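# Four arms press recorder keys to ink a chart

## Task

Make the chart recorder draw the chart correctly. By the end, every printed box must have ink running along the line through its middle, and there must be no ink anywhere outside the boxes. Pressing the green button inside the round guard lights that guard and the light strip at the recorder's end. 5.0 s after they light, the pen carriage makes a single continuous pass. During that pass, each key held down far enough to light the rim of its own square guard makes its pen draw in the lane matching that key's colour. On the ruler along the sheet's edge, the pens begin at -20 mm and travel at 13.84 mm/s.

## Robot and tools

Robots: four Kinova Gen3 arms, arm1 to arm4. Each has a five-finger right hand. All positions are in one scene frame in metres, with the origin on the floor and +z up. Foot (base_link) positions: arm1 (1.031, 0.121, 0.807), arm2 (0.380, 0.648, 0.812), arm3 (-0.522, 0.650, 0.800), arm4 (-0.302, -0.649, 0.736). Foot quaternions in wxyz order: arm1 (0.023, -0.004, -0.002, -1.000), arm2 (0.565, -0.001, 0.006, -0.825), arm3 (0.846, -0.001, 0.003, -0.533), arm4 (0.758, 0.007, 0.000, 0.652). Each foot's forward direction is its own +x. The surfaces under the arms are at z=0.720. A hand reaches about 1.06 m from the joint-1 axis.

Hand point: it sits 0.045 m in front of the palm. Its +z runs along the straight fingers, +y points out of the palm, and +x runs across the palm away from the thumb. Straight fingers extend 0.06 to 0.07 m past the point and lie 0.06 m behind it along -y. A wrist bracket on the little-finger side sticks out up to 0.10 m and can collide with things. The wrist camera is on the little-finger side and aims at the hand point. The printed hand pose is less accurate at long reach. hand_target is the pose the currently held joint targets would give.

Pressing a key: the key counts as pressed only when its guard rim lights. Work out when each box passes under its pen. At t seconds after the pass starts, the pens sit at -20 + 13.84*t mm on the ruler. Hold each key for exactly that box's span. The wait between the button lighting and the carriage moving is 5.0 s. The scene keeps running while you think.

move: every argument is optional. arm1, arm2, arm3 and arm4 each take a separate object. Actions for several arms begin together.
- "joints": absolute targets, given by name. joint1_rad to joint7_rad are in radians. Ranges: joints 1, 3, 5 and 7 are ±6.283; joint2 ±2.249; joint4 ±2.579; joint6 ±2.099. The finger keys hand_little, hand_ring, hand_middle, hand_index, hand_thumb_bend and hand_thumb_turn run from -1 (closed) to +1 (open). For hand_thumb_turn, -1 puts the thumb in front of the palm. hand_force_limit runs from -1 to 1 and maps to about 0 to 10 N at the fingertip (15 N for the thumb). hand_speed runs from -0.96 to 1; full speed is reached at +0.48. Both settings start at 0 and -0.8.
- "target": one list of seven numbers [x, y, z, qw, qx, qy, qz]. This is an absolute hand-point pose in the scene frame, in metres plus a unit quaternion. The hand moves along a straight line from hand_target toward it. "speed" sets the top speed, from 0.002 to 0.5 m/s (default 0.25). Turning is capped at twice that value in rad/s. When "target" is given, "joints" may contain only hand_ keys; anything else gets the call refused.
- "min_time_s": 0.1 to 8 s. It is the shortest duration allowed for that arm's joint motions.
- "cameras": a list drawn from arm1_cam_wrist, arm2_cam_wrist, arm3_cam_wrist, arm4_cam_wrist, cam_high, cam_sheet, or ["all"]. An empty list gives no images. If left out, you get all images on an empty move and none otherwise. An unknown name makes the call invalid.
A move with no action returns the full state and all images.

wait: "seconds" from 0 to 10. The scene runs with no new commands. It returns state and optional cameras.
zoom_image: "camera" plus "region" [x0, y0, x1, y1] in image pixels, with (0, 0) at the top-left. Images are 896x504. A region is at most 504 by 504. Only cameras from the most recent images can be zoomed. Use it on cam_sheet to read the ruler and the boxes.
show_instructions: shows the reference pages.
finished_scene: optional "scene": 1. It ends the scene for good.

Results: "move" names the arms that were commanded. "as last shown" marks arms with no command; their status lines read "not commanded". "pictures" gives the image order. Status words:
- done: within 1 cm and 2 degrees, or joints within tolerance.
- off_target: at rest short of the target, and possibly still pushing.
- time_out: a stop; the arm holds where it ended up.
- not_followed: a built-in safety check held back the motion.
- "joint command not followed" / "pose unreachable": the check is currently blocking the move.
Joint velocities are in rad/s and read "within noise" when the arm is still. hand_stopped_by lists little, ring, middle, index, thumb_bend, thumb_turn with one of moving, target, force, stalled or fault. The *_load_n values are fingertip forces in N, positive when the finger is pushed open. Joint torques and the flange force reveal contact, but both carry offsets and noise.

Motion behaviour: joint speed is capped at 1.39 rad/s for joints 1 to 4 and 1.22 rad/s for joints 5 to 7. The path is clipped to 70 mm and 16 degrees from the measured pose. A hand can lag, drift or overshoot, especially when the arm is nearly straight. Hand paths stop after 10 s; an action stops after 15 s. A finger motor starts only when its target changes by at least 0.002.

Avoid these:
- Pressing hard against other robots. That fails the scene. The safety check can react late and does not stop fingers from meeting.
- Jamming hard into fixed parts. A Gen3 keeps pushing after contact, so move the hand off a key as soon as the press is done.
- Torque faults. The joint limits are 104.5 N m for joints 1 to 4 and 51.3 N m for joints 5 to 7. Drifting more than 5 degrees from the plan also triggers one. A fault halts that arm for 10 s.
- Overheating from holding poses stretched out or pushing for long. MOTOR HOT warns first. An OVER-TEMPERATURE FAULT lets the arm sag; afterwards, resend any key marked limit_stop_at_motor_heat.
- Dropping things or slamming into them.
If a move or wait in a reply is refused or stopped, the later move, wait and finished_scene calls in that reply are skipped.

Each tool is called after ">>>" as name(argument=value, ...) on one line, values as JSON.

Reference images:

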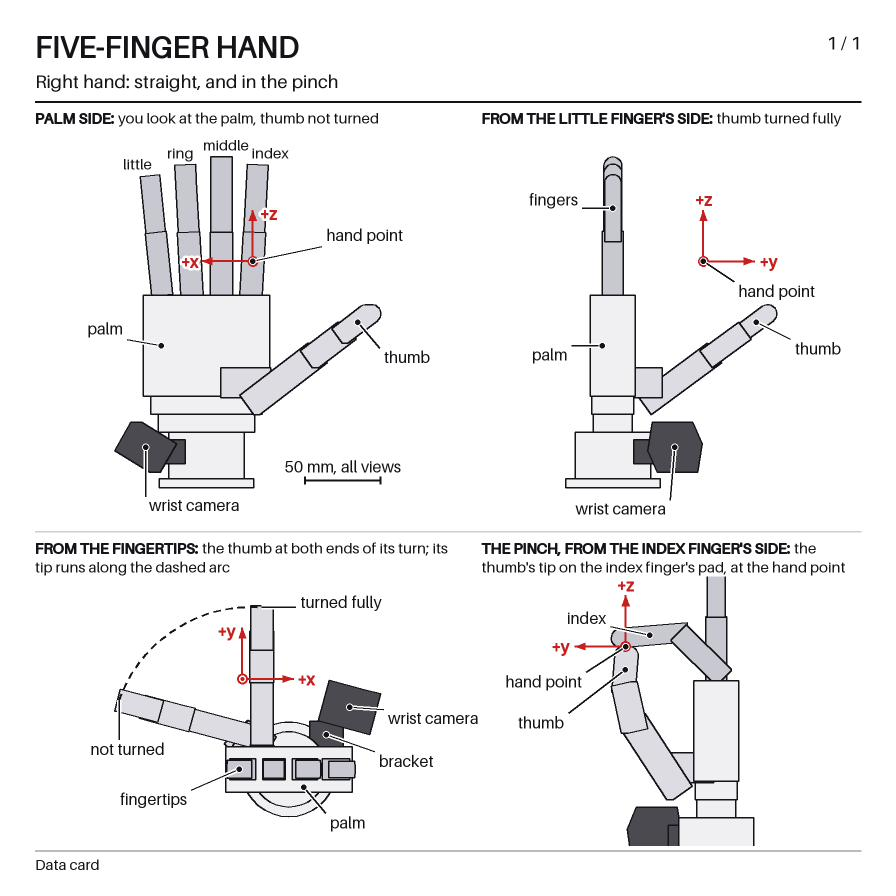

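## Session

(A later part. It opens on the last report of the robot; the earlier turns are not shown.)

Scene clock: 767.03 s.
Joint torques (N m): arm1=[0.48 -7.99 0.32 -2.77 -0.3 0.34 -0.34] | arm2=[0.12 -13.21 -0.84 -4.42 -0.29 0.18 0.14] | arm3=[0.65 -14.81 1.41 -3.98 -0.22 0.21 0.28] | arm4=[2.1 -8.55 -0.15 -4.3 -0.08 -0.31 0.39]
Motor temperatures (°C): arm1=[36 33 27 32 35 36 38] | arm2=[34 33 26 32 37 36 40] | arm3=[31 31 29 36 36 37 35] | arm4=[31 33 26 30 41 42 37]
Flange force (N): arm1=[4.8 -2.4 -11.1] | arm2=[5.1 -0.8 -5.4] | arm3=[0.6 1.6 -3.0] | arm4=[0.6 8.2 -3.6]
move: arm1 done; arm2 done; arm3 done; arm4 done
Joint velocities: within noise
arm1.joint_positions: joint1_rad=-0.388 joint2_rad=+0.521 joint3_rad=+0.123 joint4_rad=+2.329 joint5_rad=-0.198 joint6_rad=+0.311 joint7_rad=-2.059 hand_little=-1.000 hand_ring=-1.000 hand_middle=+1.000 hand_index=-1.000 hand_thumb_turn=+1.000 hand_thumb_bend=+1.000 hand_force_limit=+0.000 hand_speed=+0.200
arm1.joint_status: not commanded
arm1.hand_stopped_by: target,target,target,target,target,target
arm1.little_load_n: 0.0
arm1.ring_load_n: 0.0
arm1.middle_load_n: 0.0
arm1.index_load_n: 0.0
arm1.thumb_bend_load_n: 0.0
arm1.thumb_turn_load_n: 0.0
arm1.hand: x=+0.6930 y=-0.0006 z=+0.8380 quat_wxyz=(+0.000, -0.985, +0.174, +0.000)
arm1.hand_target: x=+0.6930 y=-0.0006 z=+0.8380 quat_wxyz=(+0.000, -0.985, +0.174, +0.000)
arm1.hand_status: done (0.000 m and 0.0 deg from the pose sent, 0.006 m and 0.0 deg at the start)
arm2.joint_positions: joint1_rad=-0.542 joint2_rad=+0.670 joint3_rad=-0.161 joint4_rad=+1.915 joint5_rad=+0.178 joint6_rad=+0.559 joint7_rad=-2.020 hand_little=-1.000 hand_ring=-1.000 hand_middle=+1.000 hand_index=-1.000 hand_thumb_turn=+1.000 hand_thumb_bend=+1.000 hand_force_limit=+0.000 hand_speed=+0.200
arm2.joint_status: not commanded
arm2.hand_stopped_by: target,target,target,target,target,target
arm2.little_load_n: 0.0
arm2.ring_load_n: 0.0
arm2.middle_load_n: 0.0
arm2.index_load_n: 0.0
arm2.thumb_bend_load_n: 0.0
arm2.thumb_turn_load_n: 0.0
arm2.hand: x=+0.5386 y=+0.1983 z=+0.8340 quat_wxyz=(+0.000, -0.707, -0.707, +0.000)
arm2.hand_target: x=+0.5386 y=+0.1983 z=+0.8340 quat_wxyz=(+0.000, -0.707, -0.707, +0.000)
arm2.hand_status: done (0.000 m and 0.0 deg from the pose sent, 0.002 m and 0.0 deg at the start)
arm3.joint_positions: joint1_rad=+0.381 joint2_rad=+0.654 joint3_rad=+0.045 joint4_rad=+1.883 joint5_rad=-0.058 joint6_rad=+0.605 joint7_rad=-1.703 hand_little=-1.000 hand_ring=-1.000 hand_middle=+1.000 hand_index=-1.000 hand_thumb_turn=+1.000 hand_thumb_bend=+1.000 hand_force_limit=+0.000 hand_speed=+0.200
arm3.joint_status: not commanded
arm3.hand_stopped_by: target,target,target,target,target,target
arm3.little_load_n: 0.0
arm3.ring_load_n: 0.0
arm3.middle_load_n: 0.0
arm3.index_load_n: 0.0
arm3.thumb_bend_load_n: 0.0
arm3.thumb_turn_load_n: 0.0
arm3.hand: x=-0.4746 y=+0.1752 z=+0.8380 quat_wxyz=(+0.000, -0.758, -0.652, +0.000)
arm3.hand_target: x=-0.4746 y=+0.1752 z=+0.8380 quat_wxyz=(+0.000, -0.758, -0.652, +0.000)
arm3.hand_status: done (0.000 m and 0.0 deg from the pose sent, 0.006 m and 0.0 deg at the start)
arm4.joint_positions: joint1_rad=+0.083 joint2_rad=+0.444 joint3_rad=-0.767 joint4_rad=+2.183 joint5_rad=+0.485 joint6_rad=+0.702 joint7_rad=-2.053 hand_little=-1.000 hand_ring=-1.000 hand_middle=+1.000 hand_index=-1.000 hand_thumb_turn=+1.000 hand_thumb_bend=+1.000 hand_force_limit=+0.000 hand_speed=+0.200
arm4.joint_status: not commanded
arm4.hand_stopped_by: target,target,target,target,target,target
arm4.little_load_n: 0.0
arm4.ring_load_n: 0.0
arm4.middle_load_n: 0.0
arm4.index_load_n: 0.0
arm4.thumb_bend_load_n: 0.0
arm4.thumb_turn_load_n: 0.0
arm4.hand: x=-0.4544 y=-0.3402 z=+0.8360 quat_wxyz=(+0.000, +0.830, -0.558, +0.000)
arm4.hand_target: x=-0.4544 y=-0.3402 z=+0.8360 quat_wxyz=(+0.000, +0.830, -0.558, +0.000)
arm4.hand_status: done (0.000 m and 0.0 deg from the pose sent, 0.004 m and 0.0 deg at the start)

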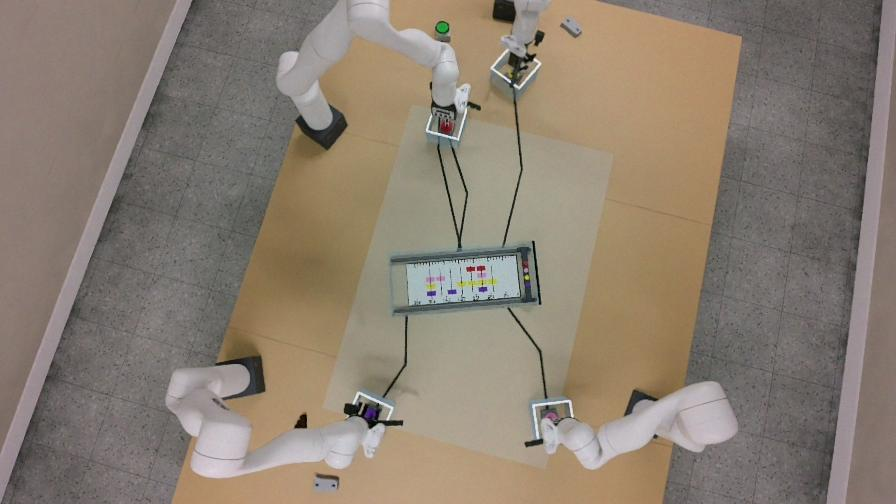

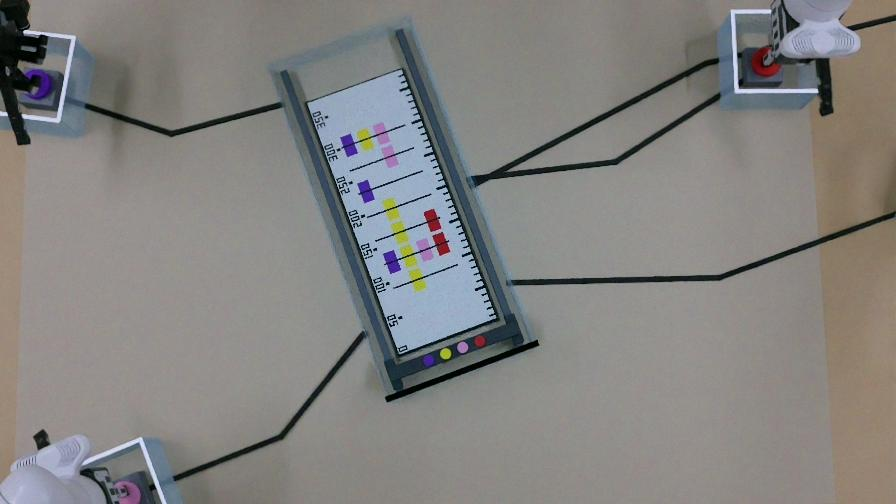

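>>> move(arm1={"target": [0.6930, -0.0006, 0.839, 0, -0.9848, 0.1736, 0], "speed": 0.05}, arm2={"target": [0.5386, 0.1983, 0.835, 0, -0.7071, -0.7071, 0], "speed": 0.05}, arm3={"target": [-0.4746, 0.1752, 0.839, 0, -0.7581, -0.6521, 0], "speed": 0.05}, arm4={"target": [-0.4544, -0.3402, 0.837, 0, 0.8295, -0.5585, 0], "speed": 0.05}, cameras=["cam_high"])

>>> move(arm1={"target": [0.6930, -0.0006, 0.840, 0, -0.9848, 0.1736, 0], "speed": 0.05}, arm2={"target": [0.5386, 0.1983, 0.836, 0, -0.7071, -0.7071, 0], "speed": 0.05}, arm3={"target": [-0.4746, 0.1752, 0.840, 0, -0.7581, -0.6521, 0], "speed": 0.05}, arm4={"target": [-0.4544, -0.3402, 0.838, 0, 0.8295, -0.5585, 0], "speed": 0.05}, cameras=["cam_high"])

>>> move(arm1={"target": [0.6930, -0.0006, 0.841, 0, -0.9848, 0.1736, 0], "speed": 0.05}, arm2={"target": [0.5386, 0.1983, 0.837, 0, -0.7071, -0.7071, 0], "speed": 0.05}, arm3={"target": [-0.4746, 0.1752, 0.841, 0, -0.7581, -0.6521, 0], "speed": 0.05}, arm4={"target": [-0.4544, -0.3402, 0.839, 0, 0.8295, -0.5585, 0], "speed": 0.05}, cameras=["cam_high"])

Scene clock: 801.83 s.
Joint torques (N m): arm1=[0.48 -8.15 0.35 -2.86 -0.3 0.29 -0.33] | arm2=[0.15 -13.39 -0.82 -4.5 -0.29 0.2 0.16] | arm3=[0.66 -15.03 1.4 -4.08 -0.21 0.23 0.28] | arm4=[2.13 -9.26 -0.33 -4.67 -0.13 -0.26 0.39]
Motor temperatures (°C): arm1=[36 33 27 32 35 36 38] | arm2=[34 33 26 32 37 36 40] | arm3=[31 31 29 36 36 37 34] | arm4=[31 33 26 30 41 41 37]
Flange force (N): arm1=[4.7 -2.4 -10.6] | arm2=[5.1 -0.7 -4.9] | arm3=[0.6 1.6 -2.5] | arm4=[0.2 8.3 -0.8]
move: arm1 done; arm2 done; arm3 done; arm4 done
Joint velocities: within noise
arm1.joint_positions: joint1_rad=-0.390 joint2_rad=+0.517 joint3_rad=+0.125 joint4_rad=+2.328 joint5_rad=-0.197 joint6_rad=+0.315 joint7_rad=-2.060 hand_little=-1.000 hand_ring=-1.000 hand_middle=+1.000 hand_index=-1.000 hand_thumb_turn=+1.000 hand_thumb_bend=+1.000 hand_force_limit=+0.000 hand_speed=+0.200
arm1.joint_status: not commanded
arm1.hand_stopped_by: target,target,target,target,target,target
arm1.little_load_n: 0.0
arm1.ring_load_n: 0.0
arm1.middle_load_n: 0.0
arm1.index_load_n: 0.0
arm1.thumb_bend_load_n: 0.0
arm1.thumb_turn_load_n: 0.0
arm1.hand: x=+0.6930 y=-0.0006 z=+0.8390 quat_wxyz=(+0.000, -0.985, +0.174, +0.000)
arm1.hand_target: x=+0.6930 y=-0.0006 z=+0.8390 quat_wxyz=(+0.000, -0.985, +0.174, +0.000)
arm1.hand_status: done (0.000 m and 0.0 deg from the pose sent, 0.001 m and 0.0 deg at the start)
arm2.joint_positions: joint1_rad=-0.542 joint2_rad=+0.668 joint3_rad=-0.162 joint4_rad=+1.914 joint5_rad=+0.178 joint6_rad=+0.561 joint7_rad=-2.019 hand_little=-1.000 hand_ring=-1.000 hand_middle=+1.000 hand_index=-1.000 hand_thumb_turn=+1.000 hand_thumb_bend=+1.000 hand_force_limit=+0.000 hand_speed=+0.200
arm2.joint_status: not commanded
arm2.hand_stopped_by: target,target,target,target,target,target
arm2.little_load_n: 0.0
arm2.ring_load_n: 0.0
arm2.middle_load_n: 0.0
arm2.index_load_n: 0.0
arm2.thumb_bend_load_n: 0.0
arm2.thumb_turn_load_n: 0.0
arm2.hand: x=+0.5386 y=+0.1983 z=+0.8350 quat_wxyz=(+0.000, -0.707, -0.707, +0.000)
arm2.hand_target: x=+0.5386 y=+0.1983 z=+0.8350 quat_wxyz=(+0.000, -0.707, -0.707, +0.000)
arm2.hand_status: done (0.000 m and 0.0 deg from the pose sent, 0.001 m and 0.0 deg at the start)
arm3.joint_positions: joint1_rad=+0.381 joint2_rad=+0.652 joint3_rad=+0.045 joint4_rad=+1.883 joint5_rad=-0.057 joint6_rad=+0.607 joint7_rad=-1.703 hand_little=-1.000 hand_ring=-1.000 hand_middle=+1.000 hand_index=-1.000 hand_thumb_turn=+1.000 hand_thumb_bend=+1.000 hand_force_limit=+0.000 hand_speed=+0.200
arm3.joint_status: not commanded
arm3.hand_stopped_by: target,target,target,target,target,target
arm3.little_load_n: 0.0
arm3.ring_load_n: 0.0
arm3.middle_load_n: 0.0
arm3.index_load_n: 0.0
arm3.thumb_bend_load_n: 0.0
arm3.thumb_turn_load_n: 0.0
arm3.hand: x=-0.4746 y=+0.1752 z=+0.8390 quat_wxyz=(+0.000, -0.758, -0.652, +0.000)
arm3.hand_target: x=-0.4746 y=+0.1752 z=+0.8390 quat_wxyz=(+0.000, -0.758, -0.652, +0.000)
arm3.hand_status: done (0.000 m and 0.0 deg from the pose sent, 0.001 m and 0.0 deg at the start)
arm4.joint_positions: joint1_rad=+0.085 joint2_rad=+0.441 joint3_rad=-0.769 joint4_rad=+2.182 joint5_rad=+0.482 joint6_rad=+0.705 joint7_rad=-2.051 hand_little=-1.000 hand_ring=-1.000 hand_middle=+1.000 hand_index=-1.000 hand_thumb_turn=+1.000 hand_thumb_bend=+1.000 hand_force_limit=+0.000 hand_speed=+0.200
arm4.joint_status: not commanded
arm4.hand_stopped_by: target,target,target,target,target,target
arm4.little_load_n: 0.5
arm4.ring_load_n: 0.0
arm4.middle_load_n: 0.0
arm4.index_load_n: 0.0
arm4.thumb_bend_load_n: -0.5
arm4.thumb_turn_load_n: 0.0
arm4.hand: x=-0.4544 y=-0.3402 z=+0.8370 quat_wxyz=(+0.000, +0.830, -0.558, +0.000)
arm4.hand_target: x=-0.4544 y=-0.3402 z=+0.8370 quat_wxyz=(+0.000, +0.830, -0.558, +0.000)
arm4.hand_status: done (0.000 m and 0.0 deg from the pose sent, 0.001 m and 0.0 deg at the start)

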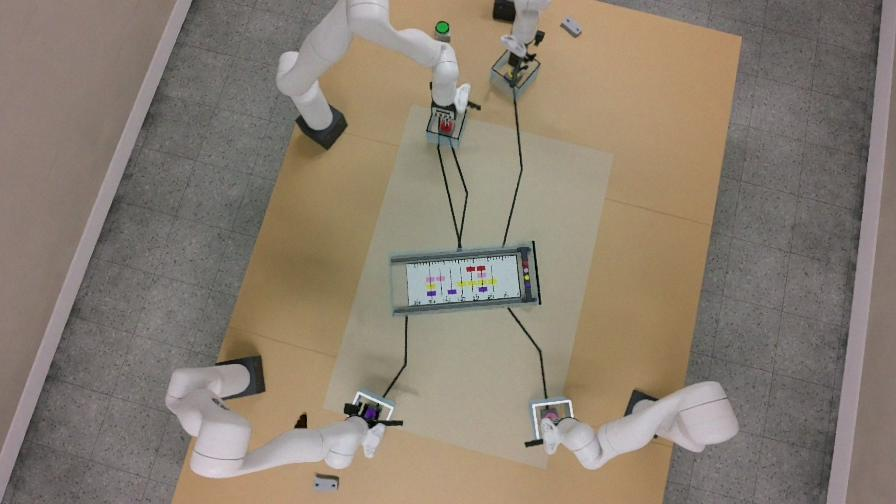

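Scene clock: 802.80 s.
Joint torques (N m): arm1=[0.48 -8.28 0.38 -2.92 -0.32 0.34 -0.33] | arm2=[0.12 -13.65 -0.83 -4.57 -0.3 0.22 0.15] | arm3=[0.66 -15.28 1.41 -4.14 -0.22 0.25 0.28] | arm4=[2.13 -9.42 -0.38 -4.75 -0.15 -0.25 0.38]
Motor temperatures (°C): arm1=[36 33 27 32 35 36 38] | arm2=[34 33 26 32 37 36 40] | arm3=[31 31 29 36 36 37 34] | arm4=[31 33 26 30 41 41 37]
Flange force (N): arm1=[4.8 -2.5 -9.9] | arm2=[5.0 -0.8 -4.3] | arm3=[0.4 1.6 -1.8] | arm4=[0.0 8.2 -0.1]
move: arm1 done; arm2 done; arm3 done; arm4 done
Joint velocities: within noise
arm1.joint_positions: joint1_rad=-0.391 joint2_rad=+0.514 joint3_rad=+0.126 joint4_rad=+2.327 joint5_rad=-0.196 joint6_rad=+0.318 joint7_rad=-2.060 hand_little=-1.000 hand_ring=-1.000 hand_middle=+1.000 hand_index=-1.000 hand_thumb_turn=+1.000 hand_thumb_bend=+1.000 hand_force_limit=+0.000 hand_speed=+0.200
arm1.joint_status: not commanded
arm1.hand_stopped_by: target,target,target,target,target,target
arm1.little_load_n: 0.0
arm1.ring_load_n: 0.0
arm1.middle_load_n: -0.5
arm1.index_load_n: 0.0
arm1.thumb_bend_load_n: 0.0
arm1.thumb_turn_load_n: 0.0
arm1.hand: x=+0.6930 y=-0.0006 z=+0.8400 quat_wxyz=(+0.000, -0.985, +0.174, +0.000)
arm1.hand_target: x=+0.6930 y=-0.0006 z=+0.8400 quat_wxyz=(+0.000, -0.985, +0.174, +0.000)
arm1.hand_status: done (0.000 m and 0.0 deg from the pose sent, 0.001 m and 0.0 deg at the start)
arm2.joint_positions: joint1_rad=-0.542 joint2_rad=+0.666 joint3_rad=-0.162 joint4_rad=+1.914 joint5_rad=+0.177 joint6_rad=+0.564 joint7_rad=-2.019 hand_little=-1.000 hand_ring=-1.000 hand_middle=+1.000 hand_index=-1.000 hand_thumb_turn=+1.000 hand_thumb_bend=+1.000 hand_force_limit=+0.000 hand_speed=+0.200
arm2.joint_status: not commanded
arm2.hand_stopped_by: target,target,target,target,target,target
arm2.little_load_n: 0.0
arm2.ring_load_n: 0.0
arm2.middle_load_n: 0.0
arm2.index_load_n: 0.0
arm2.thumb_bend_load_n: 0.0
arm2.thumb_turn_load_n: 0.0
arm2.hand: x=+0.5386 y=+0.1983 z=+0.8360 quat_wxyz=(+0.000, -0.707, -0.707, +0.000)
arm2.hand_target: x=+0.5386 y=+0.1983 z=+0.8360 quat_wxyz=(+0.000, -0.707, -0.707, +0.000)
arm2.hand_status: done (0.000 m and 0.0 deg from the pose sent, 0.001 m and 0.0 deg at the start)
arm3.joint_positions: joint1_rad=+0.381 joint2_rad=+0.650 joint3_rad=+0.045 joint4_rad=+1.882 joint5_rad=-0.057 joint6_rad=+0.610 joint7_rad=-1.704 hand_little=-1.000 hand_ring=-1.000 hand_middle=+1.000 hand_index=-1.000 hand_thumb_turn=+1.000 hand_thumb_bend=+1.000 hand_force_limit=+0.000 hand_speed=+0.200
arm3.joint_status: not commanded
arm3.hand_stopped_by: target,target,target,target,target,target
arm3.little_load_n: 0.0
arm3.ring_load_n: 0.0
arm3.middle_load_n: 0.0
arm3.index_load_n: 0.0
arm3.thumb_bend_load_n: 0.0
arm3.thumb_turn_load_n: 0.0
arm3.hand: x=-0.4746 y=+0.1752 z=+0.8400 quat_wxyz=(+0.000, -0.758, -0.652, +0.000)
arm3.hand_target: x=-0.4746 y=+0.1752 z=+0.8400 quat_wxyz=(+0.000, -0.758, -0.652, +0.000)
arm3.hand_status: done (0.000 m and 0.0 deg from the pose sent, 0.001 m and 0.0 deg at the start)
arm4.joint_positions: joint1_rad=+0.088 joint2_rad=+0.439 joint3_rad=-0.771 joint4_rad=+2.181 joint5_rad=+0.479 joint6_rad=+0.708 joint7_rad=-2.048 hand_little=-1.000 hand_ring=-1.000 hand_middle=+1.000 hand_index=-1.000 hand_thumb_turn=+1.000 hand_thumb_bend=+1.000 hand_force_limit=+0.000 hand_speed=+0.200
arm4.joint_status: not commanded
arm4.hand_stopped_by: target,target,target,target,target,target
arm4.little_load_n: 0.0
arm4.ring_load_n: 0.0
arm4.middle_load_n: 0.0
arm4.index_load_n: 0.0
arm4.thumb_bend_load_n: 0.0
arm4.thumb_turn_load_n: 0.0
arm4.hand: x=-0.4544 y=-0.3402 z=+0.8380 quat_wxyz=(+0.000, +0.829, -0.559, +0.000)
arm4.hand_target: x=-0.4544 y=-0.3402 z=+0.8380 quat_wxyz=(+0.000, +0.829, -0.559, +0.000)
arm4.hand_status: done (0.000 m and 0.0 deg from the pose sent, 0.001 m and 0.0 deg at the start)

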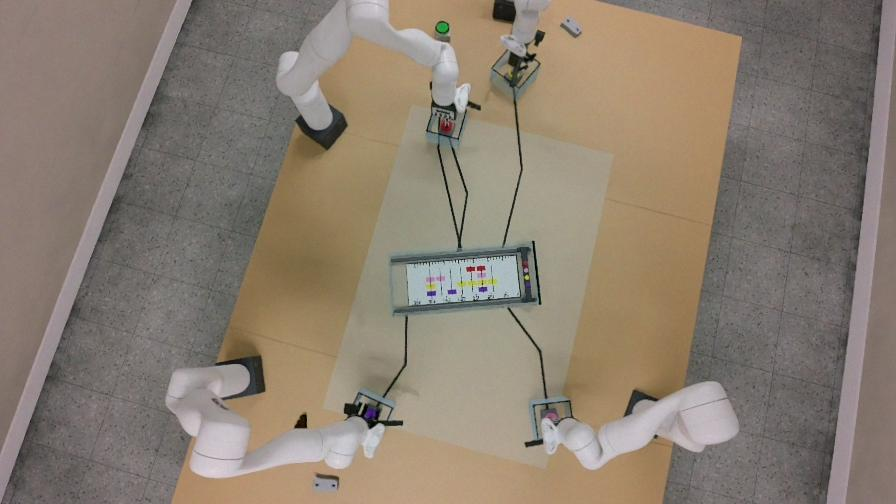

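Scene clock: 803.77 s.
Joint torques (N m): arm1=[0.47 -8.45 0.35 -2.93 -0.3 0.34 -0.35] | arm2=[0.1 -14.59 -0.91 -4.95 -0.33 0.26 0.15] | arm3=[0.65 -15.5 1.43 -4.2 -0.2 0.3 0.28] | arm4=[2.11 -9.47 -0.41 -4.86 -0.12 -0.2 0.38]
Motor temperatures (°C): arm1=[36 33 27 32 35 36 38] | arm2=[34 33 26 32 37 36 40] | arm3=[31 31 29 36 36 37 34] | arm4=[31 33 26 30 41 41 37]
Flange force (N): arm1=[4.6 -2.4 -9.3] | arm2=[5.0 -0.8 -1.9] | arm3=[0.3 1.6 -1.2] | arm4=[0.2 8.2 0.2]
move: arm1 done; arm2 done; arm3 done; arm4 done
Joint velocities: within noise
arm1.joint_positions: joint1_rad=-0.392 joint2_rad=+0.511 joint3_rad=+0.128 joint4_rad=+2.327 joint5_rad=-0.195 joint6_rad=+0.322 joint7_rad=-2.061 hand_little=-1.000 hand_ring=-1.000 hand_middle=+1.000 hand_index=-1.000 hand_thumb_turn=+1.000 hand_thumb_bend=+1.000 hand_force_limit=+0.000 hand_speed=+0.200
arm1.joint_status: not commanded
arm1.hand_stopped_by: target,target,target,target,target,target
arm1.little_load_n: 0.0
arm1.ring_load_n: 0.0
arm1.middle_load_n: 0.0
arm1.index_load_n: 0.0
arm1.thumb_bend_load_n: 0.0
arm1.thumb_turn_load_n: 0.0
arm1.hand: x=+0.6930 y=-0.0006 z=+0.8410 quat_wxyz=(+0.000, -0.985, +0.174, +0.000)
arm1.hand_target: x=+0.6930 y=-0.0006 z=+0.8410 quat_wxyz=(+0.000, -0.985, +0.174, +0.000)
arm1.hand_status: done (0.000 m and 0.0 deg from the pose sent, 0.001 m and 0.0 deg at the start)
arm2.joint_positions: joint1_rad=-0.541 joint2_rad=+0.664 joint3_rad=-0.163 joint4_rad=+1.913 joint5_rad=+0.177 joint6_rad=+0.567 joint7_rad=-2.018 hand_little=-1.000 hand_ring=-1.000 hand_middle=+1.000 hand_index=-1.000 hand_thumb_turn=+1.000 hand_thumb_bend=+1.000 hand_force_limit=+0.000 hand_speed=+0.200
arm2.joint_status: not commanded
arm2.hand_stopped_by: target,target,target,target,target,target
arm2.little_load_n: 0.0
arm2.ring_load_n: 0.0
arm2.middle_load_n: 0.0
arm2.index_load_n: 0.5
arm2.thumb_bend_load_n: -0.5
arm2.thumb_turn_load_n: 0.0
arm2.hand: x=+0.5386 y=+0.1983 z=+0.8370 quat_wxyz=(+0.000, -0.707, -0.707, +0.000)
arm2.hand_target: x=+0.5386 y=+0.1983 z=+0.8370 quat_wxyz=(+0.000, -0.707, -0.707, +0.000)
arm2.hand_status: done (0.000 m and 0.0 deg from the pose sent, 0.001 m and 0.0 deg at the start)
arm3.joint_positions: joint1_rad=+0.381 joint2_rad=+0.648 joint3_rad=+0.045 joint4_rad=+1.882 joint5_rad=-0.057 joint6_rad=+0.613 joint7_rad=-1.704 hand_little=-1.000 hand_ring=-1.000 hand_middle=+1.000 hand_index=-1.000 hand_thumb_turn=+1.000 hand_thumb_bend=+1.000 hand_force_limit=+0.000 hand_speed=+0.200
arm3.joint_status: not commanded
arm3.hand_stopped_by: target,target,target,target,target,target
arm3.little_load_n: 0.0
arm3.ring_load_n: 0.0
arm3.middle_load_n: 0.0
arm3.index_load_n: 0.0
arm3.thumb_bend_load_n: 0.0
arm3.thumb_turn_load_n: 0.0
arm3.hand: x=-0.4746 y=+0.1752 z=+0.8410 quat_wxyz=(+0.000, -0.758, -0.652, +0.000)
arm3.hand_target: x=-0.4746 y=+0.1752 z=+0.8410 quat_wxyz=(+0.000, -0.758, -0.652, +0.000)
arm3.hand_status: done (0.000 m and 0.0 deg from the pose sent, 0.001 m and 0.0 deg at the start)
arm4.joint_positions: joint1_rad=+0.090 joint2_rad=+0.437 joint3_rad=-0.774 joint4_rad=+2.179 joint5_rad=+0.476 joint6_rad=+0.711 joint7_rad=-2.045 hand_little=-1.000 hand_ring=-1.000 hand_middle=+1.000 hand_index=-1.000 hand_thumb_turn=+1.000 hand_thumb_bend=+1.000 hand_force_limit=+0.000 hand_speed=+0.200
arm4.joint_status: not commanded
arm4.hand_stopped_by: target,target,target,target,target,target
arm4.little_load_n: 0.5
arm4.ring_load_n: 0.0
arm4.middle_load_n: 0.0
arm4.index_load_n: 0.0
arm4.thumb_bend_load_n: -0.5
arm4.thumb_turn_load_n: 0.0
arm4.hand: x=-0.4544 y=-0.3402 z=+0.8390 quat_wxyz=(+0.000, +0.830, -0.559, +0.000)
arm4.hand_target: x=-0.4544 y=-0.3402 z=+0.8390 quat_wxyz=(+0.000, +0.830, -0.559, +0.000)
arm4.hand_status: done (0.000 m and 0.0 deg from the pose sent, 0.001 m and 0.0 deg at the start)

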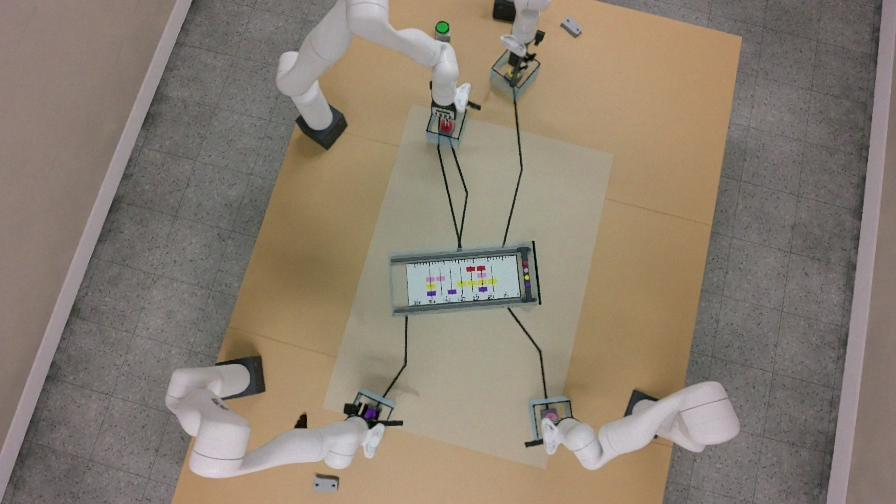

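>>> move(arm1={"target": [0.6930, -0.0006, 0.848, 0, -0.9848, 0.1736, 0], "speed": 0.1}, arm2={"target": [0.5386, 0.1983, 0.96, 0, -0.7071, -0.7071, 0], "speed": 0.2}, arm3={"target": [-0.4746, 0.1752, 0.848, 0, -0.7581, -0.6521, 0], "speed": 0.1}, arm4={"target": [-0.4544, -0.3402, 0.848, 0, 0.8295, -0.5585, 0], "speed": 0.1}, cameras=[])

>>> move(arm2={"target": [0.3886, 0.2483, 0.96, 0, -0.7071, -0.7071, 0], "speed": 0.2}, cameras=["arm2_cam_wrist"])

>>> move(arm2={"target": [0.3886, 0.2483, 0.91, 0, -0.7071, -0.7071, 0], "speed": 0.2}, cameras=["arm2_cam_wrist"])

>>> move(arm2={"target": [0.3886, 0.2483, 0.98, 0, -0.7071, -0.7071, 0], "speed": 0.2}, cameras=[])

>>> move(arm2={"target": [0.758, 0.366, 0.96, 0, -0.7071, -0.7071, 0], "speed": 0.25}, cameras=["arm2_cam_wrist", "cam_high"])

>>> move(arm2={"target": [0.758, 0.366, 0.91, 0, -0.7071, -0.7071, 0], "speed": 0.2}, cameras=["arm2_cam_wrist", "cam_high"])

Scene clock: 880.23 s.
Joint torques (N m): arm1=[0.6 -9.15 0.64 -3.62 -0.24 0.16 -0.36] | arm2=[0.08 -13.23 -0.96 -7.17 -0.33 0.25 0.14] | arm3=[0.73 -16.96 1.59 -5.44 -0.18 -0.08 0.29] | arm4=[2.17 -9.93 -0.51 -5.01 -0.25 0.15 0.39]
Motor temperatures (°C): arm1=[36 33 27 32 35 36 38] | arm2=[34 34 26 32 37 36 40] | arm3=[31 31 29 36 36 37 34] | arm4=[31 34 26 30 41 41 37]
Flange force (N): arm1=[5.2 -2.4 -6.5] | arm2=[5.3 -1.0 0.1] | arm3=[1.2 1.7 1.7] | arm4=[-1.2 8.2 3.5]
move: arm1 done; arm2 done; arm3 done; arm4 done
Joint velocities: within noise
arm1.joint_positions: joint1_rad=-0.401 joint2_rad=+0.490 joint3_rad=+0.139 joint4_rad=+2.322 joint5_rad=-0.189 joint6_rad=+0.349 joint7_rad=-2.067 hand_little=-1.000 hand_ring=-1.000 hand_middle=+1.000 hand_index=-1.000 hand_thumb_turn=+1.000 hand_thumb_bend=+1.000 hand_force_limit=+0.000 hand_speed=+0.200
arm1.joint_status: not commanded
arm1.hand_stopped_by: target,target,target,target,target,target
arm1.little_load_n: 0.0
arm1.ring_load_n: 0.0
arm1.middle_load_n: 0.0
arm1.index_load_n: 0.0
arm1.thumb_bend_load_n: -0.5
arm1.thumb_turn_load_n: 0.0
arm1.hand: x=+0.6930 y=-0.0006 z=+0.8480 quat_wxyz=(+0.000, -0.985, +0.174, +0.000)
arm1.hand_target: x=+0.6930 y=-0.0006 z=+0.8480 quat_wxyz=(+0.000, -0.985, +0.174, +0.000)
arm1.hand_status: done (0.000 m and 0.0 deg from the pose sent, 0.007 m and 0.0 deg at the start)
arm2.joint_positions: joint1_rad=-0.502 joint2_rad=+0.439 joint3_rad=-0.209 joint4_rad=+1.792 joint5_rad=+0.105 joint6_rad=+0.911 joint7_rad=-1.955 hand_little=-1.000 hand_ring=-1.000 hand_middle=+1.000 hand_index=-1.000 hand_thumb_turn=+1.000 hand_thumb_bend=+1.000 hand_force_limit=+0.000 hand_speed=+0.200
arm2.joint_status: not commanded
arm2.hand_stopped_by: target,target,target,target,target,target
arm2.little_load_n: 0.0
arm2.ring_load_n: 0.0
arm2.middle_load_n: 0.0
arm2.index_load_n: 0.5
arm2.thumb_bend_load_n: -0.5
arm2.thumb_turn_load_n: 0.0
arm2.hand: x=+0.5386 y=+0.1983 z=+0.9600 quat_wxyz=(+0.000, -0.707, -0.707, +0.000)
arm2.hand_target: x=+0.5386 y=+0.1983 z=+0.9600 quat_wxyz=(+0.000, -0.707, -0.707, +0.000)
arm2.hand_status: done (0.000 m and 0.0 deg from the pose sent, 0.123 m and 0.0 deg at the start)
arm3.joint_positions: joint1_rad=+0.380 joint2_rad=+0.633 joint3_rad=+0.047 joint4_rad=+1.877 joint5_rad=-0.056 joint6_rad=+0.631 joint7_rad=-1.704 hand_little=-1.000 hand_ring=-1.000 hand_middle=+1.000 hand_index=-1.000 hand_thumb_turn=+1.000 hand_thumb_bend=+1.000 hand_force_limit=+0.000 hand_speed=+0.200
arm3.joint_status: not commanded
arm3.hand_stopped_by: target,target,target,target,target,target
arm3.little_load_n: 0.5
arm3.ring_load_n: 0.0
arm3.middle_load_n: 0.0
arm3.index_load_n: 0.0
arm3.thumb_bend_load_n: 0.0
arm3.thumb_turn_load_n: 0.0
arm3.hand: x=-0.4746 y=+0.1752 z=+0.8480 quat_wxyz=(+0.000, -0.758, -0.652, +0.000)
arm3.hand_target: x=-0.4746 y=+0.1752 z=+0.8480 quat_wxyz=(+0.000, -0.758, -0.652, +0.000)
arm3.hand_status: done (0.000 m and 0.0 deg from the pose sent, 0.007 m and 0.0 deg at the start)
arm4.joint_positions: joint1_rad=+0.108 joint2_rad=+0.418 joint3_rad=-0.792 joint4_rad=+2.167 joint5_rad=+0.449 joint6_rad=+0.738 joint7_rad=-2.020 hand_little=-1.000 hand_ring=-1.000 hand_middle=+1.000 hand_index=-1.000 hand_thumb_turn=+1.000 hand_thumb_bend=+1.000 hand_force_limit=+0.000 hand_speed=+0.200
arm4.joint_status: not commanded
arm4.hand_stopped_by: target,target,target,target,target,target
arm4.little_load_n: 0.0
arm4.ring_load_n: 0.0
arm4.middle_load_n: 0.0
arm4.index_load_n: 0.0
arm4.thumb_bend_load_n: 0.0
arm4.thumb_turn_load_n: 0.0
arm4.hand: x=-0.4544 y=-0.3402 z=+0.8480 quat_wxyz=(+0.000, +0.829, -0.559, +0.000)
arm4.hand_target: x=-0.4544 y=-0.3402 z=+0.8480 quat_wxyz=(+0.000, +0.829, -0.559, +0.000)
arm4.hand_status: done (0.000 m and 0.0 deg from the pose sent, 0.009 m and 0.0 deg at the start)

Scene clock: 881.67 s.
Joint torques (N m): arm1=[0.67 -9.12 0.7 -3.6 -0.23 0.17 -0.33] | arm2=[0.11 -10.98 -0.61 -6.79 -0.35 0.25 0.15] | arm3=[0.71 -17 1.6 -5.45 -0.17 -0.07 0.27] | arm4=[2.15 -9.97 -0.54 -5.04 -0.23 0.13 0.36]
Motor temperatures (°C): arm1=[36 33 27 32 35 36 38] | arm2=[34 34 26 32 37 36 40] | arm3=[31 31 29 36 36 37 34] | arm4=[31 34 26 30 41 41 37]
Flange force (N): arm1=[5.4 -2.1 -6.6] | arm2=[4.8 1.0 0.0] | arm3=[1.2 1.6 1.8] | arm4=[-1.1 8.1 3.5]
move: arm2 done
Joint velocities: within noise
arm1, arm3, arm4: as last shown
arm1.thumb_bend_load_n: 0.0
arm2.joint_positions: joint1_rad=-0.158 joint2_rad=+0.330 joint3_rad=-0.164 joint4_rad=+1.974 joint5_rad=+0.059 joint6_rad=+0.834 joint7_rad=-1.552 hand_little=-1.000 hand_ring=-1.000 hand_middle=+1.000 hand_index=-1.000 hand_thumb_turn=+1.000 hand_thumb_bend=+1.000 hand_force_limit=+0.000 hand_speed=+0.200
arm2.joint_status: not commanded
arm2.hand_stopped_by: target,target,target,target,target,target
arm2.little_load_n: 0.0
arm2.ring_load_n: 0.0
arm2.middle_load_n: 0.0
arm2.index_load_n: 0.0
arm2.thumb_bend_load_n: 0.0
arm2.thumb_turn_load_n: 0.0
arm2.hand: x=+0.3886 y=+0.2483 z=+0.9600 quat_wxyz=(+0.000, -0.707, -0.707, +0.000)
arm2.hand_target: x=+0.3886 y=+0.2483 z=+0.9600 quat_wxyz=(+0.000, -0.707, -0.707, +0.000)
arm2.hand_status: done (0.000 m and 0.0 deg from the pose sent, 0.158 m and 0.0 deg at the start)
arm3.little_load_n: 0.0

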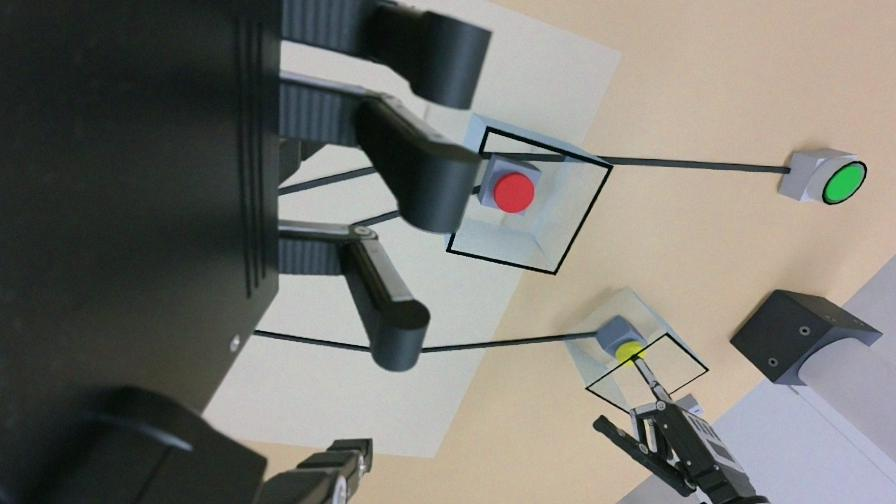

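Scene clock: 882.63 s.
Joint torques (N m): arm1=[0.63 -9.16 0.65 -3.6 -0.24 0.15 -0.32] | arm2=[0.12 -11.74 -0.68 -5.83 -0.34 0.23 0.17] | arm3=[0.73 -16.98 1.58 -5.45 -0.2 -0.09 0.28] | arm4=[2.16 -9.97 -0.54 -4.99 -0.26 0.11 0.38]
Motor temperatures (°C): arm1=[36 33 27 32 35 36 38] | arm2=[34 34 26 32 37 36 40] | arm3=[31 31 29 36 36 37 34] | arm4=[31 34 26 30 41 41 37]
Flange force (N): arm1=[5.3 -2.1 -6.6] | arm2=[4.7 1.1 -0.6] | arm3=[1.2 1.7 1.7] | arm4=[-1.4 8.2 3.5]
move: arm2 done
Joint velocities: within noise
arm1, arm3, arm4: as last shown
arm2.joint_positions: joint1_rad=-0.172 joint2_rad=+0.426 joint3_rad=-0.153 joint4_rad=+2.041 joint5_rad=+0.086 joint6_rad=+0.672 joint7_rad=-1.578 hand_little=-1.000 hand_ring=-1.000 hand_middle=+1.000 hand_index=-1.000 hand_thumb_turn=+1.000 hand_thumb_bend=+1.000 hand_force_limit=+0.000 hand_speed=+0.200
arm2.joint_status: not commanded
arm2.hand_stopped_by: target,target,target,target,target,target
arm2.little_load_n: 0.0
arm2.ring_load_n: 0.0
arm2.middle_load_n: 0.0
arm2.index_load_n: 0.0
arm2.thumb_bend_load_n: 0.0
arm2.thumb_turn_load_n: 0.0
arm2.hand: x=+0.3886 y=+0.2483 z=+0.9100 quat_wxyz=(+0.000, -0.707, -0.707, +0.000)
arm2.hand_target: x=+0.3886 y=+0.2483 z=+0.9100 quat_wxyz=(+0.000, -0.707, -0.707, +0.000)
arm2.hand_status: done (0.000 m and 0.0 deg from the pose sent, 0.050 m and 0.0 deg at the start)

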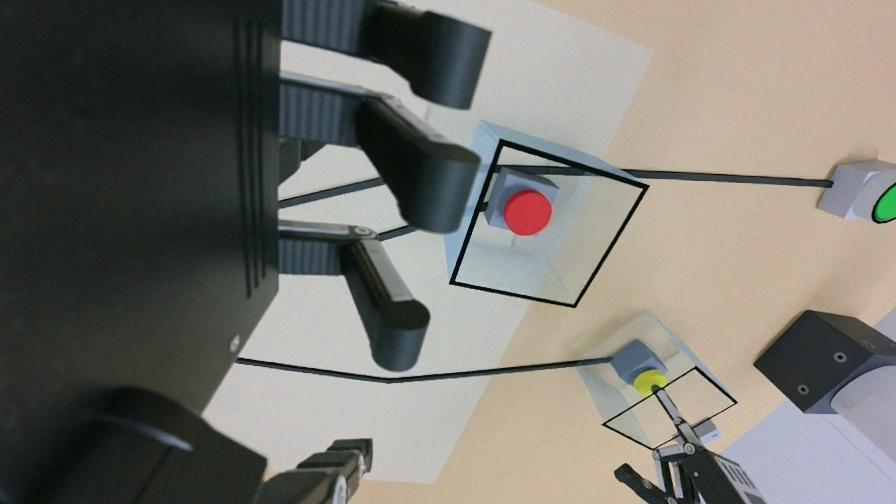

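Scene clock: 883.63 s.
Joint torques (N m): arm1=[0.62 -9.19 0.7 -3.61 -0.25 0.14 -0.33] | arm2=[0.12 -10.76 -0.62 -7.17 -0.34 0.24 0.14] | arm3=[0.71 -16.96 1.6 -5.46 -0.18 -0.06 0.28] | arm4=[2.14 -9.97 -0.47 -5.05 -0.23 0.14 0.36]
Motor temperatures (°C): arm1=[36 33 27 32 35 36 38] | arm2=[34 34 26 32 37 36 40] | arm3=[31 31 29 36 36 37 34] | arm4=[31 34 26 30 41 41 37]
Flange force (N): arm1=[5.2 -2.2 -6.4] | arm2=[4.9 0.9 0.3] | arm3=[1.3 1.6 1.8] | arm4=[-1.0 8.1 3.3]
move: arm2 done
Joint velocities: within noise
arm1, arm3, arm4: as last shown
arm2.joint_positions: joint1_rad=-0.154 joint2_rad=+0.297 joint3_rad=-0.166 joint4_rad=+1.942 joint5_rad=+0.050 joint6_rad=+0.899 joint7_rad=-1.544 hand_little=-1.000 hand_ring=-1.000 hand_middle=+1.000 hand_index=-1.000 hand_thumb_turn=+1.000 hand_thumb_bend=+1.000 hand_force_limit=+0.000 hand_speed=+0.200
arm2.joint_status: not commanded
arm2.hand_stopped_by: target,target,target,target,target,target
arm2.little_load_n: 0.0
arm2.ring_load_n: 0.0
arm2.middle_load_n: 0.0
arm2.index_load_n: 0.5
arm2.thumb_bend_load_n: 0.0
arm2.thumb_turn_load_n: 0.0
arm2.hand: x=+0.3886 y=+0.2483 z=+0.9800 quat_wxyz=(+0.000, -0.707, -0.707, +0.000)
arm2.hand_target: x=+0.3886 y=+0.2483 z=+0.9800 quat_wxyz=(+0.000, -0.707, -0.707, +0.000)
arm2.hand_status: done (0.000 m and 0.0 deg from the pose sent, 0.070 m and 0.0 deg at the start)

Scene clock: 885.83 s.
Joint torques (N m): arm1=[0.63 -9.15 0.65 -3.58 -0.23 0.13 -0.34] | arm2=[-0.07 -12.19 -1.46 -6.97 -0.3 0.26 0.15] | arm3=[0.74 -17.02 1.57 -5.47 -0.18 -0.08 0.27] | arm4=[2.17 -9.92 -0.52 -5.05 -0.23 0.11 0.38]
Motor temperatures (°C): arm1=[36 33 27 32 35 36 38] | arm2=[34 34 26 32 37 36 40] | arm3=[31 31 29 36 36 37 34] | arm4=[31 34 26 30 41 41 37]
Flange force (N): arm1=[5.2 -2.1 -6.7] | arm2=[3.1 -3.9 0.4] | arm3=[1.2 1.7 1.8] | arm4=[-1.0 8.2 3.4]
move: arm2 done
Joint velocities: within noise
arm1, arm3, arm4: as last shown
arm1.index_load_n: 0.5
arm2.joint_positions: joint1_rad=-1.040 joint2_rad=+0.405 joint3_rad=-0.398 joint4_rad=+1.871 joint5_rad=+0.202 joint6_rad=+0.892 joint7_rad=-2.735 hand_little=-1.000 hand_ring=-1.000 hand_middle=+1.000 hand_index=-1.000 hand_thumb_turn=+1.000 hand_thumb_bend=+1.000 hand_force_limit=+0.000 hand_speed=+0.200
arm2.joint_status: not commanded
arm2.hand_stopped_by: target,target,target,target,target,target
arm2.little_load_n: 0.0
arm2.ring_load_n: 0.0
arm2.middle_load_n: 0.0
arm2.index_load_n: 0.0
arm2.thumb_bend_load_n: -0.5
arm2.thumb_turn_load_n: 0.0
arm2.hand: x=+0.7580 y=+0.3660 z=+0.9600 quat_wxyz=(+0.000, -0.707, -0.707, +0.000)
arm2.hand_target: x=+0.7580 y=+0.3660 z=+0.9600 quat_wxyz=(+0.000, -0.707, -0.707, +0.000)
arm2.hand_status: done (0.000 m and 0.0 deg from the pose sent, 0.388 m and 0.0 deg at the start)
arm3.ring_load_n: 0.5

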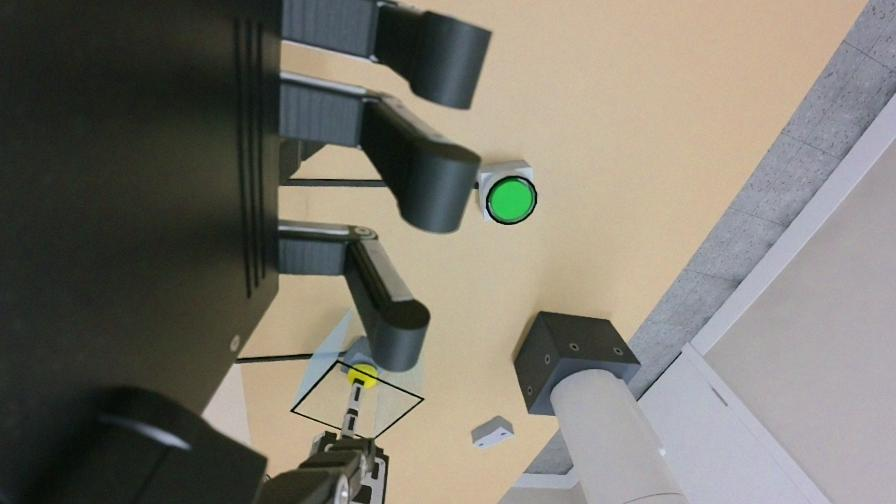

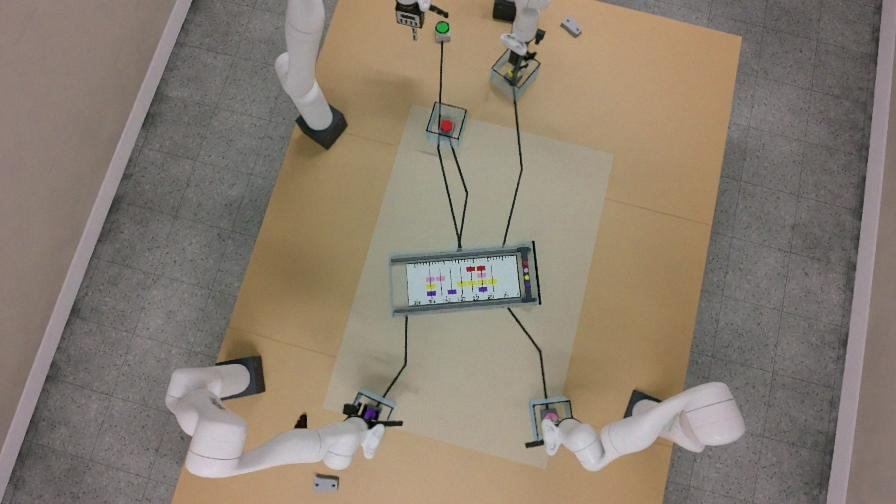

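Scene clock: 886.80 s.
Joint torques (N m): arm1=[0.61 -9.18 0.65 -3.61 -0.24 0.16 -0.33] | arm2=[0.02 -12.84 -1.55 -6.08 -0.29 0.25 0.16] | arm3=[0.75 -17 1.57 -5.45 -0.19 -0.06 0.27] | arm4=[2.11 -9.94 -0.52 -5.04 -0.25 0.17 0.4]
Motor temperatures (°C): arm1=[36 33 27 32 35 36 38] | arm2=[34 34 26 32 37 36 40] | arm3=[31 31 29 36 36 37 34] | arm4=[31 34 26 30 41 41 37]
Flange force (N): arm1=[5.2 -2.2 -6.4] | arm2=[3.4 -3.7 -0.1] | arm3=[1.2 1.8 1.8] | arm4=[-1.0 8.1 3.5]
move: arm2 done
Joint velocities: within noise
arm1, arm3, arm4: as last shown
arm2.joint_positions: joint1_rad=-1.068 joint2_rad=+0.492 joint3_rad=-0.368 joint4_rad=+1.936 joint5_rad=+0.258 joint6_rad=+0.746 joint7_rad=-2.785 hand_little=-1.000 hand_ring=-1.000 hand_middle=+1.000 hand_index=-1.000 hand_thumb_turn=+1.000 hand_thumb_bend=+1.000 hand_force_limit=+0.000 hand_speed=+0.200
arm2.joint_status: not commanded
arm2.hand_stopped_by: target,target,target,target,target,target
arm2.little_load_n: 0.0
arm2.ring_load_n: 0.0
arm2.middle_load_n: 0.0
arm2.index_load_n: 0.0
arm2.thumb_bend_load_n: 0.0
arm2.thumb_turn_load_n: 0.0
arm2.hand: x=+0.7580 y=+0.3660 z=+0.9100 quat_wxyz=(+0.000, -0.707, -0.707, +0.000)
arm2.hand_target: x=+0.7580 y=+0.3660 z=+0.9100 quat_wxyz=(+0.000, -0.707, -0.707, +0.000)
arm2.hand_status: done (0.000 m and 0.0 deg from the pose sent, 0.050 m and 0.0 deg at the start)
arm3.ring_load_n: 0.0
arm3.index_load_n: 0.5

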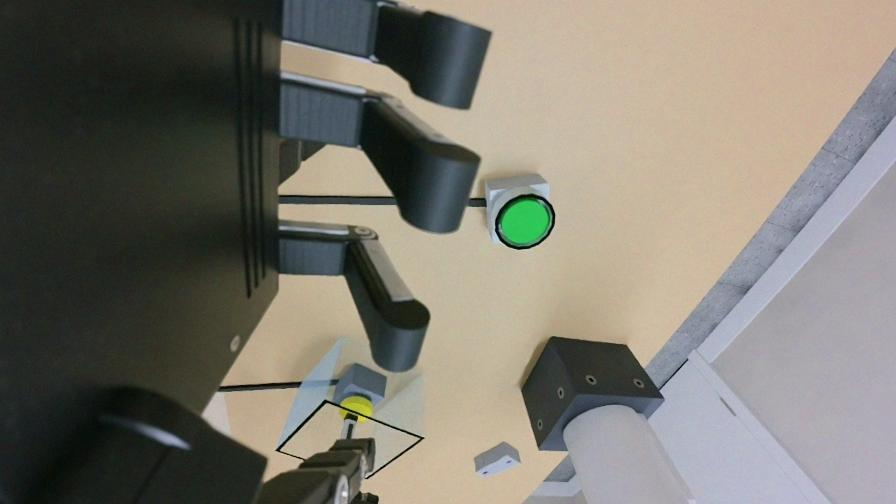

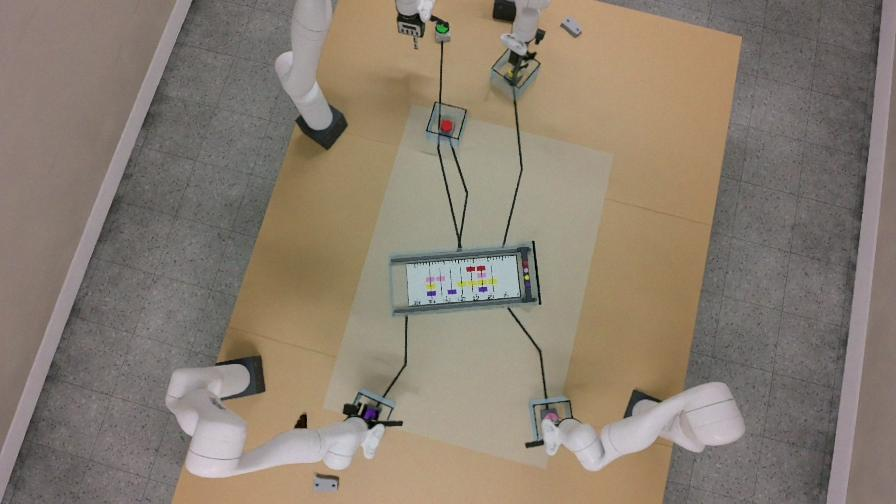

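>>> zoom_image(camera="arm2_cam_wrist", region=[470, 160, 590, 270])

>>> zoom_image(camera="cam_high", region=[390, 0, 490, 70])

Scaled by 4.200.

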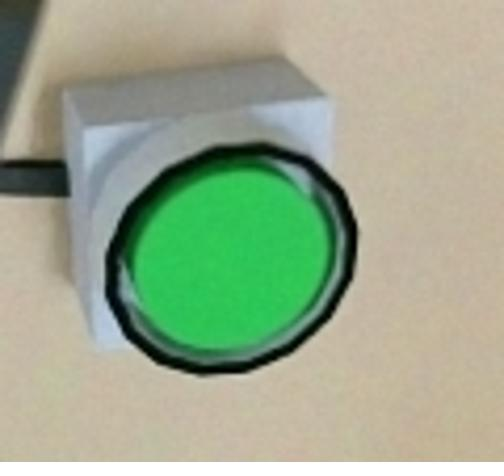

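Scaled by 5.040.

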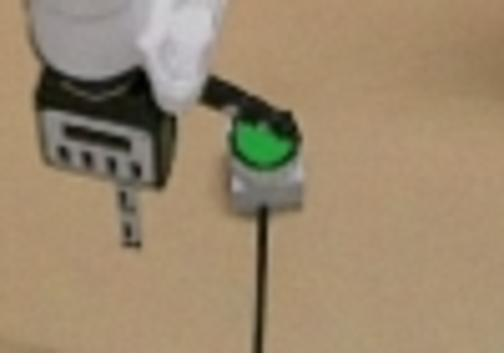

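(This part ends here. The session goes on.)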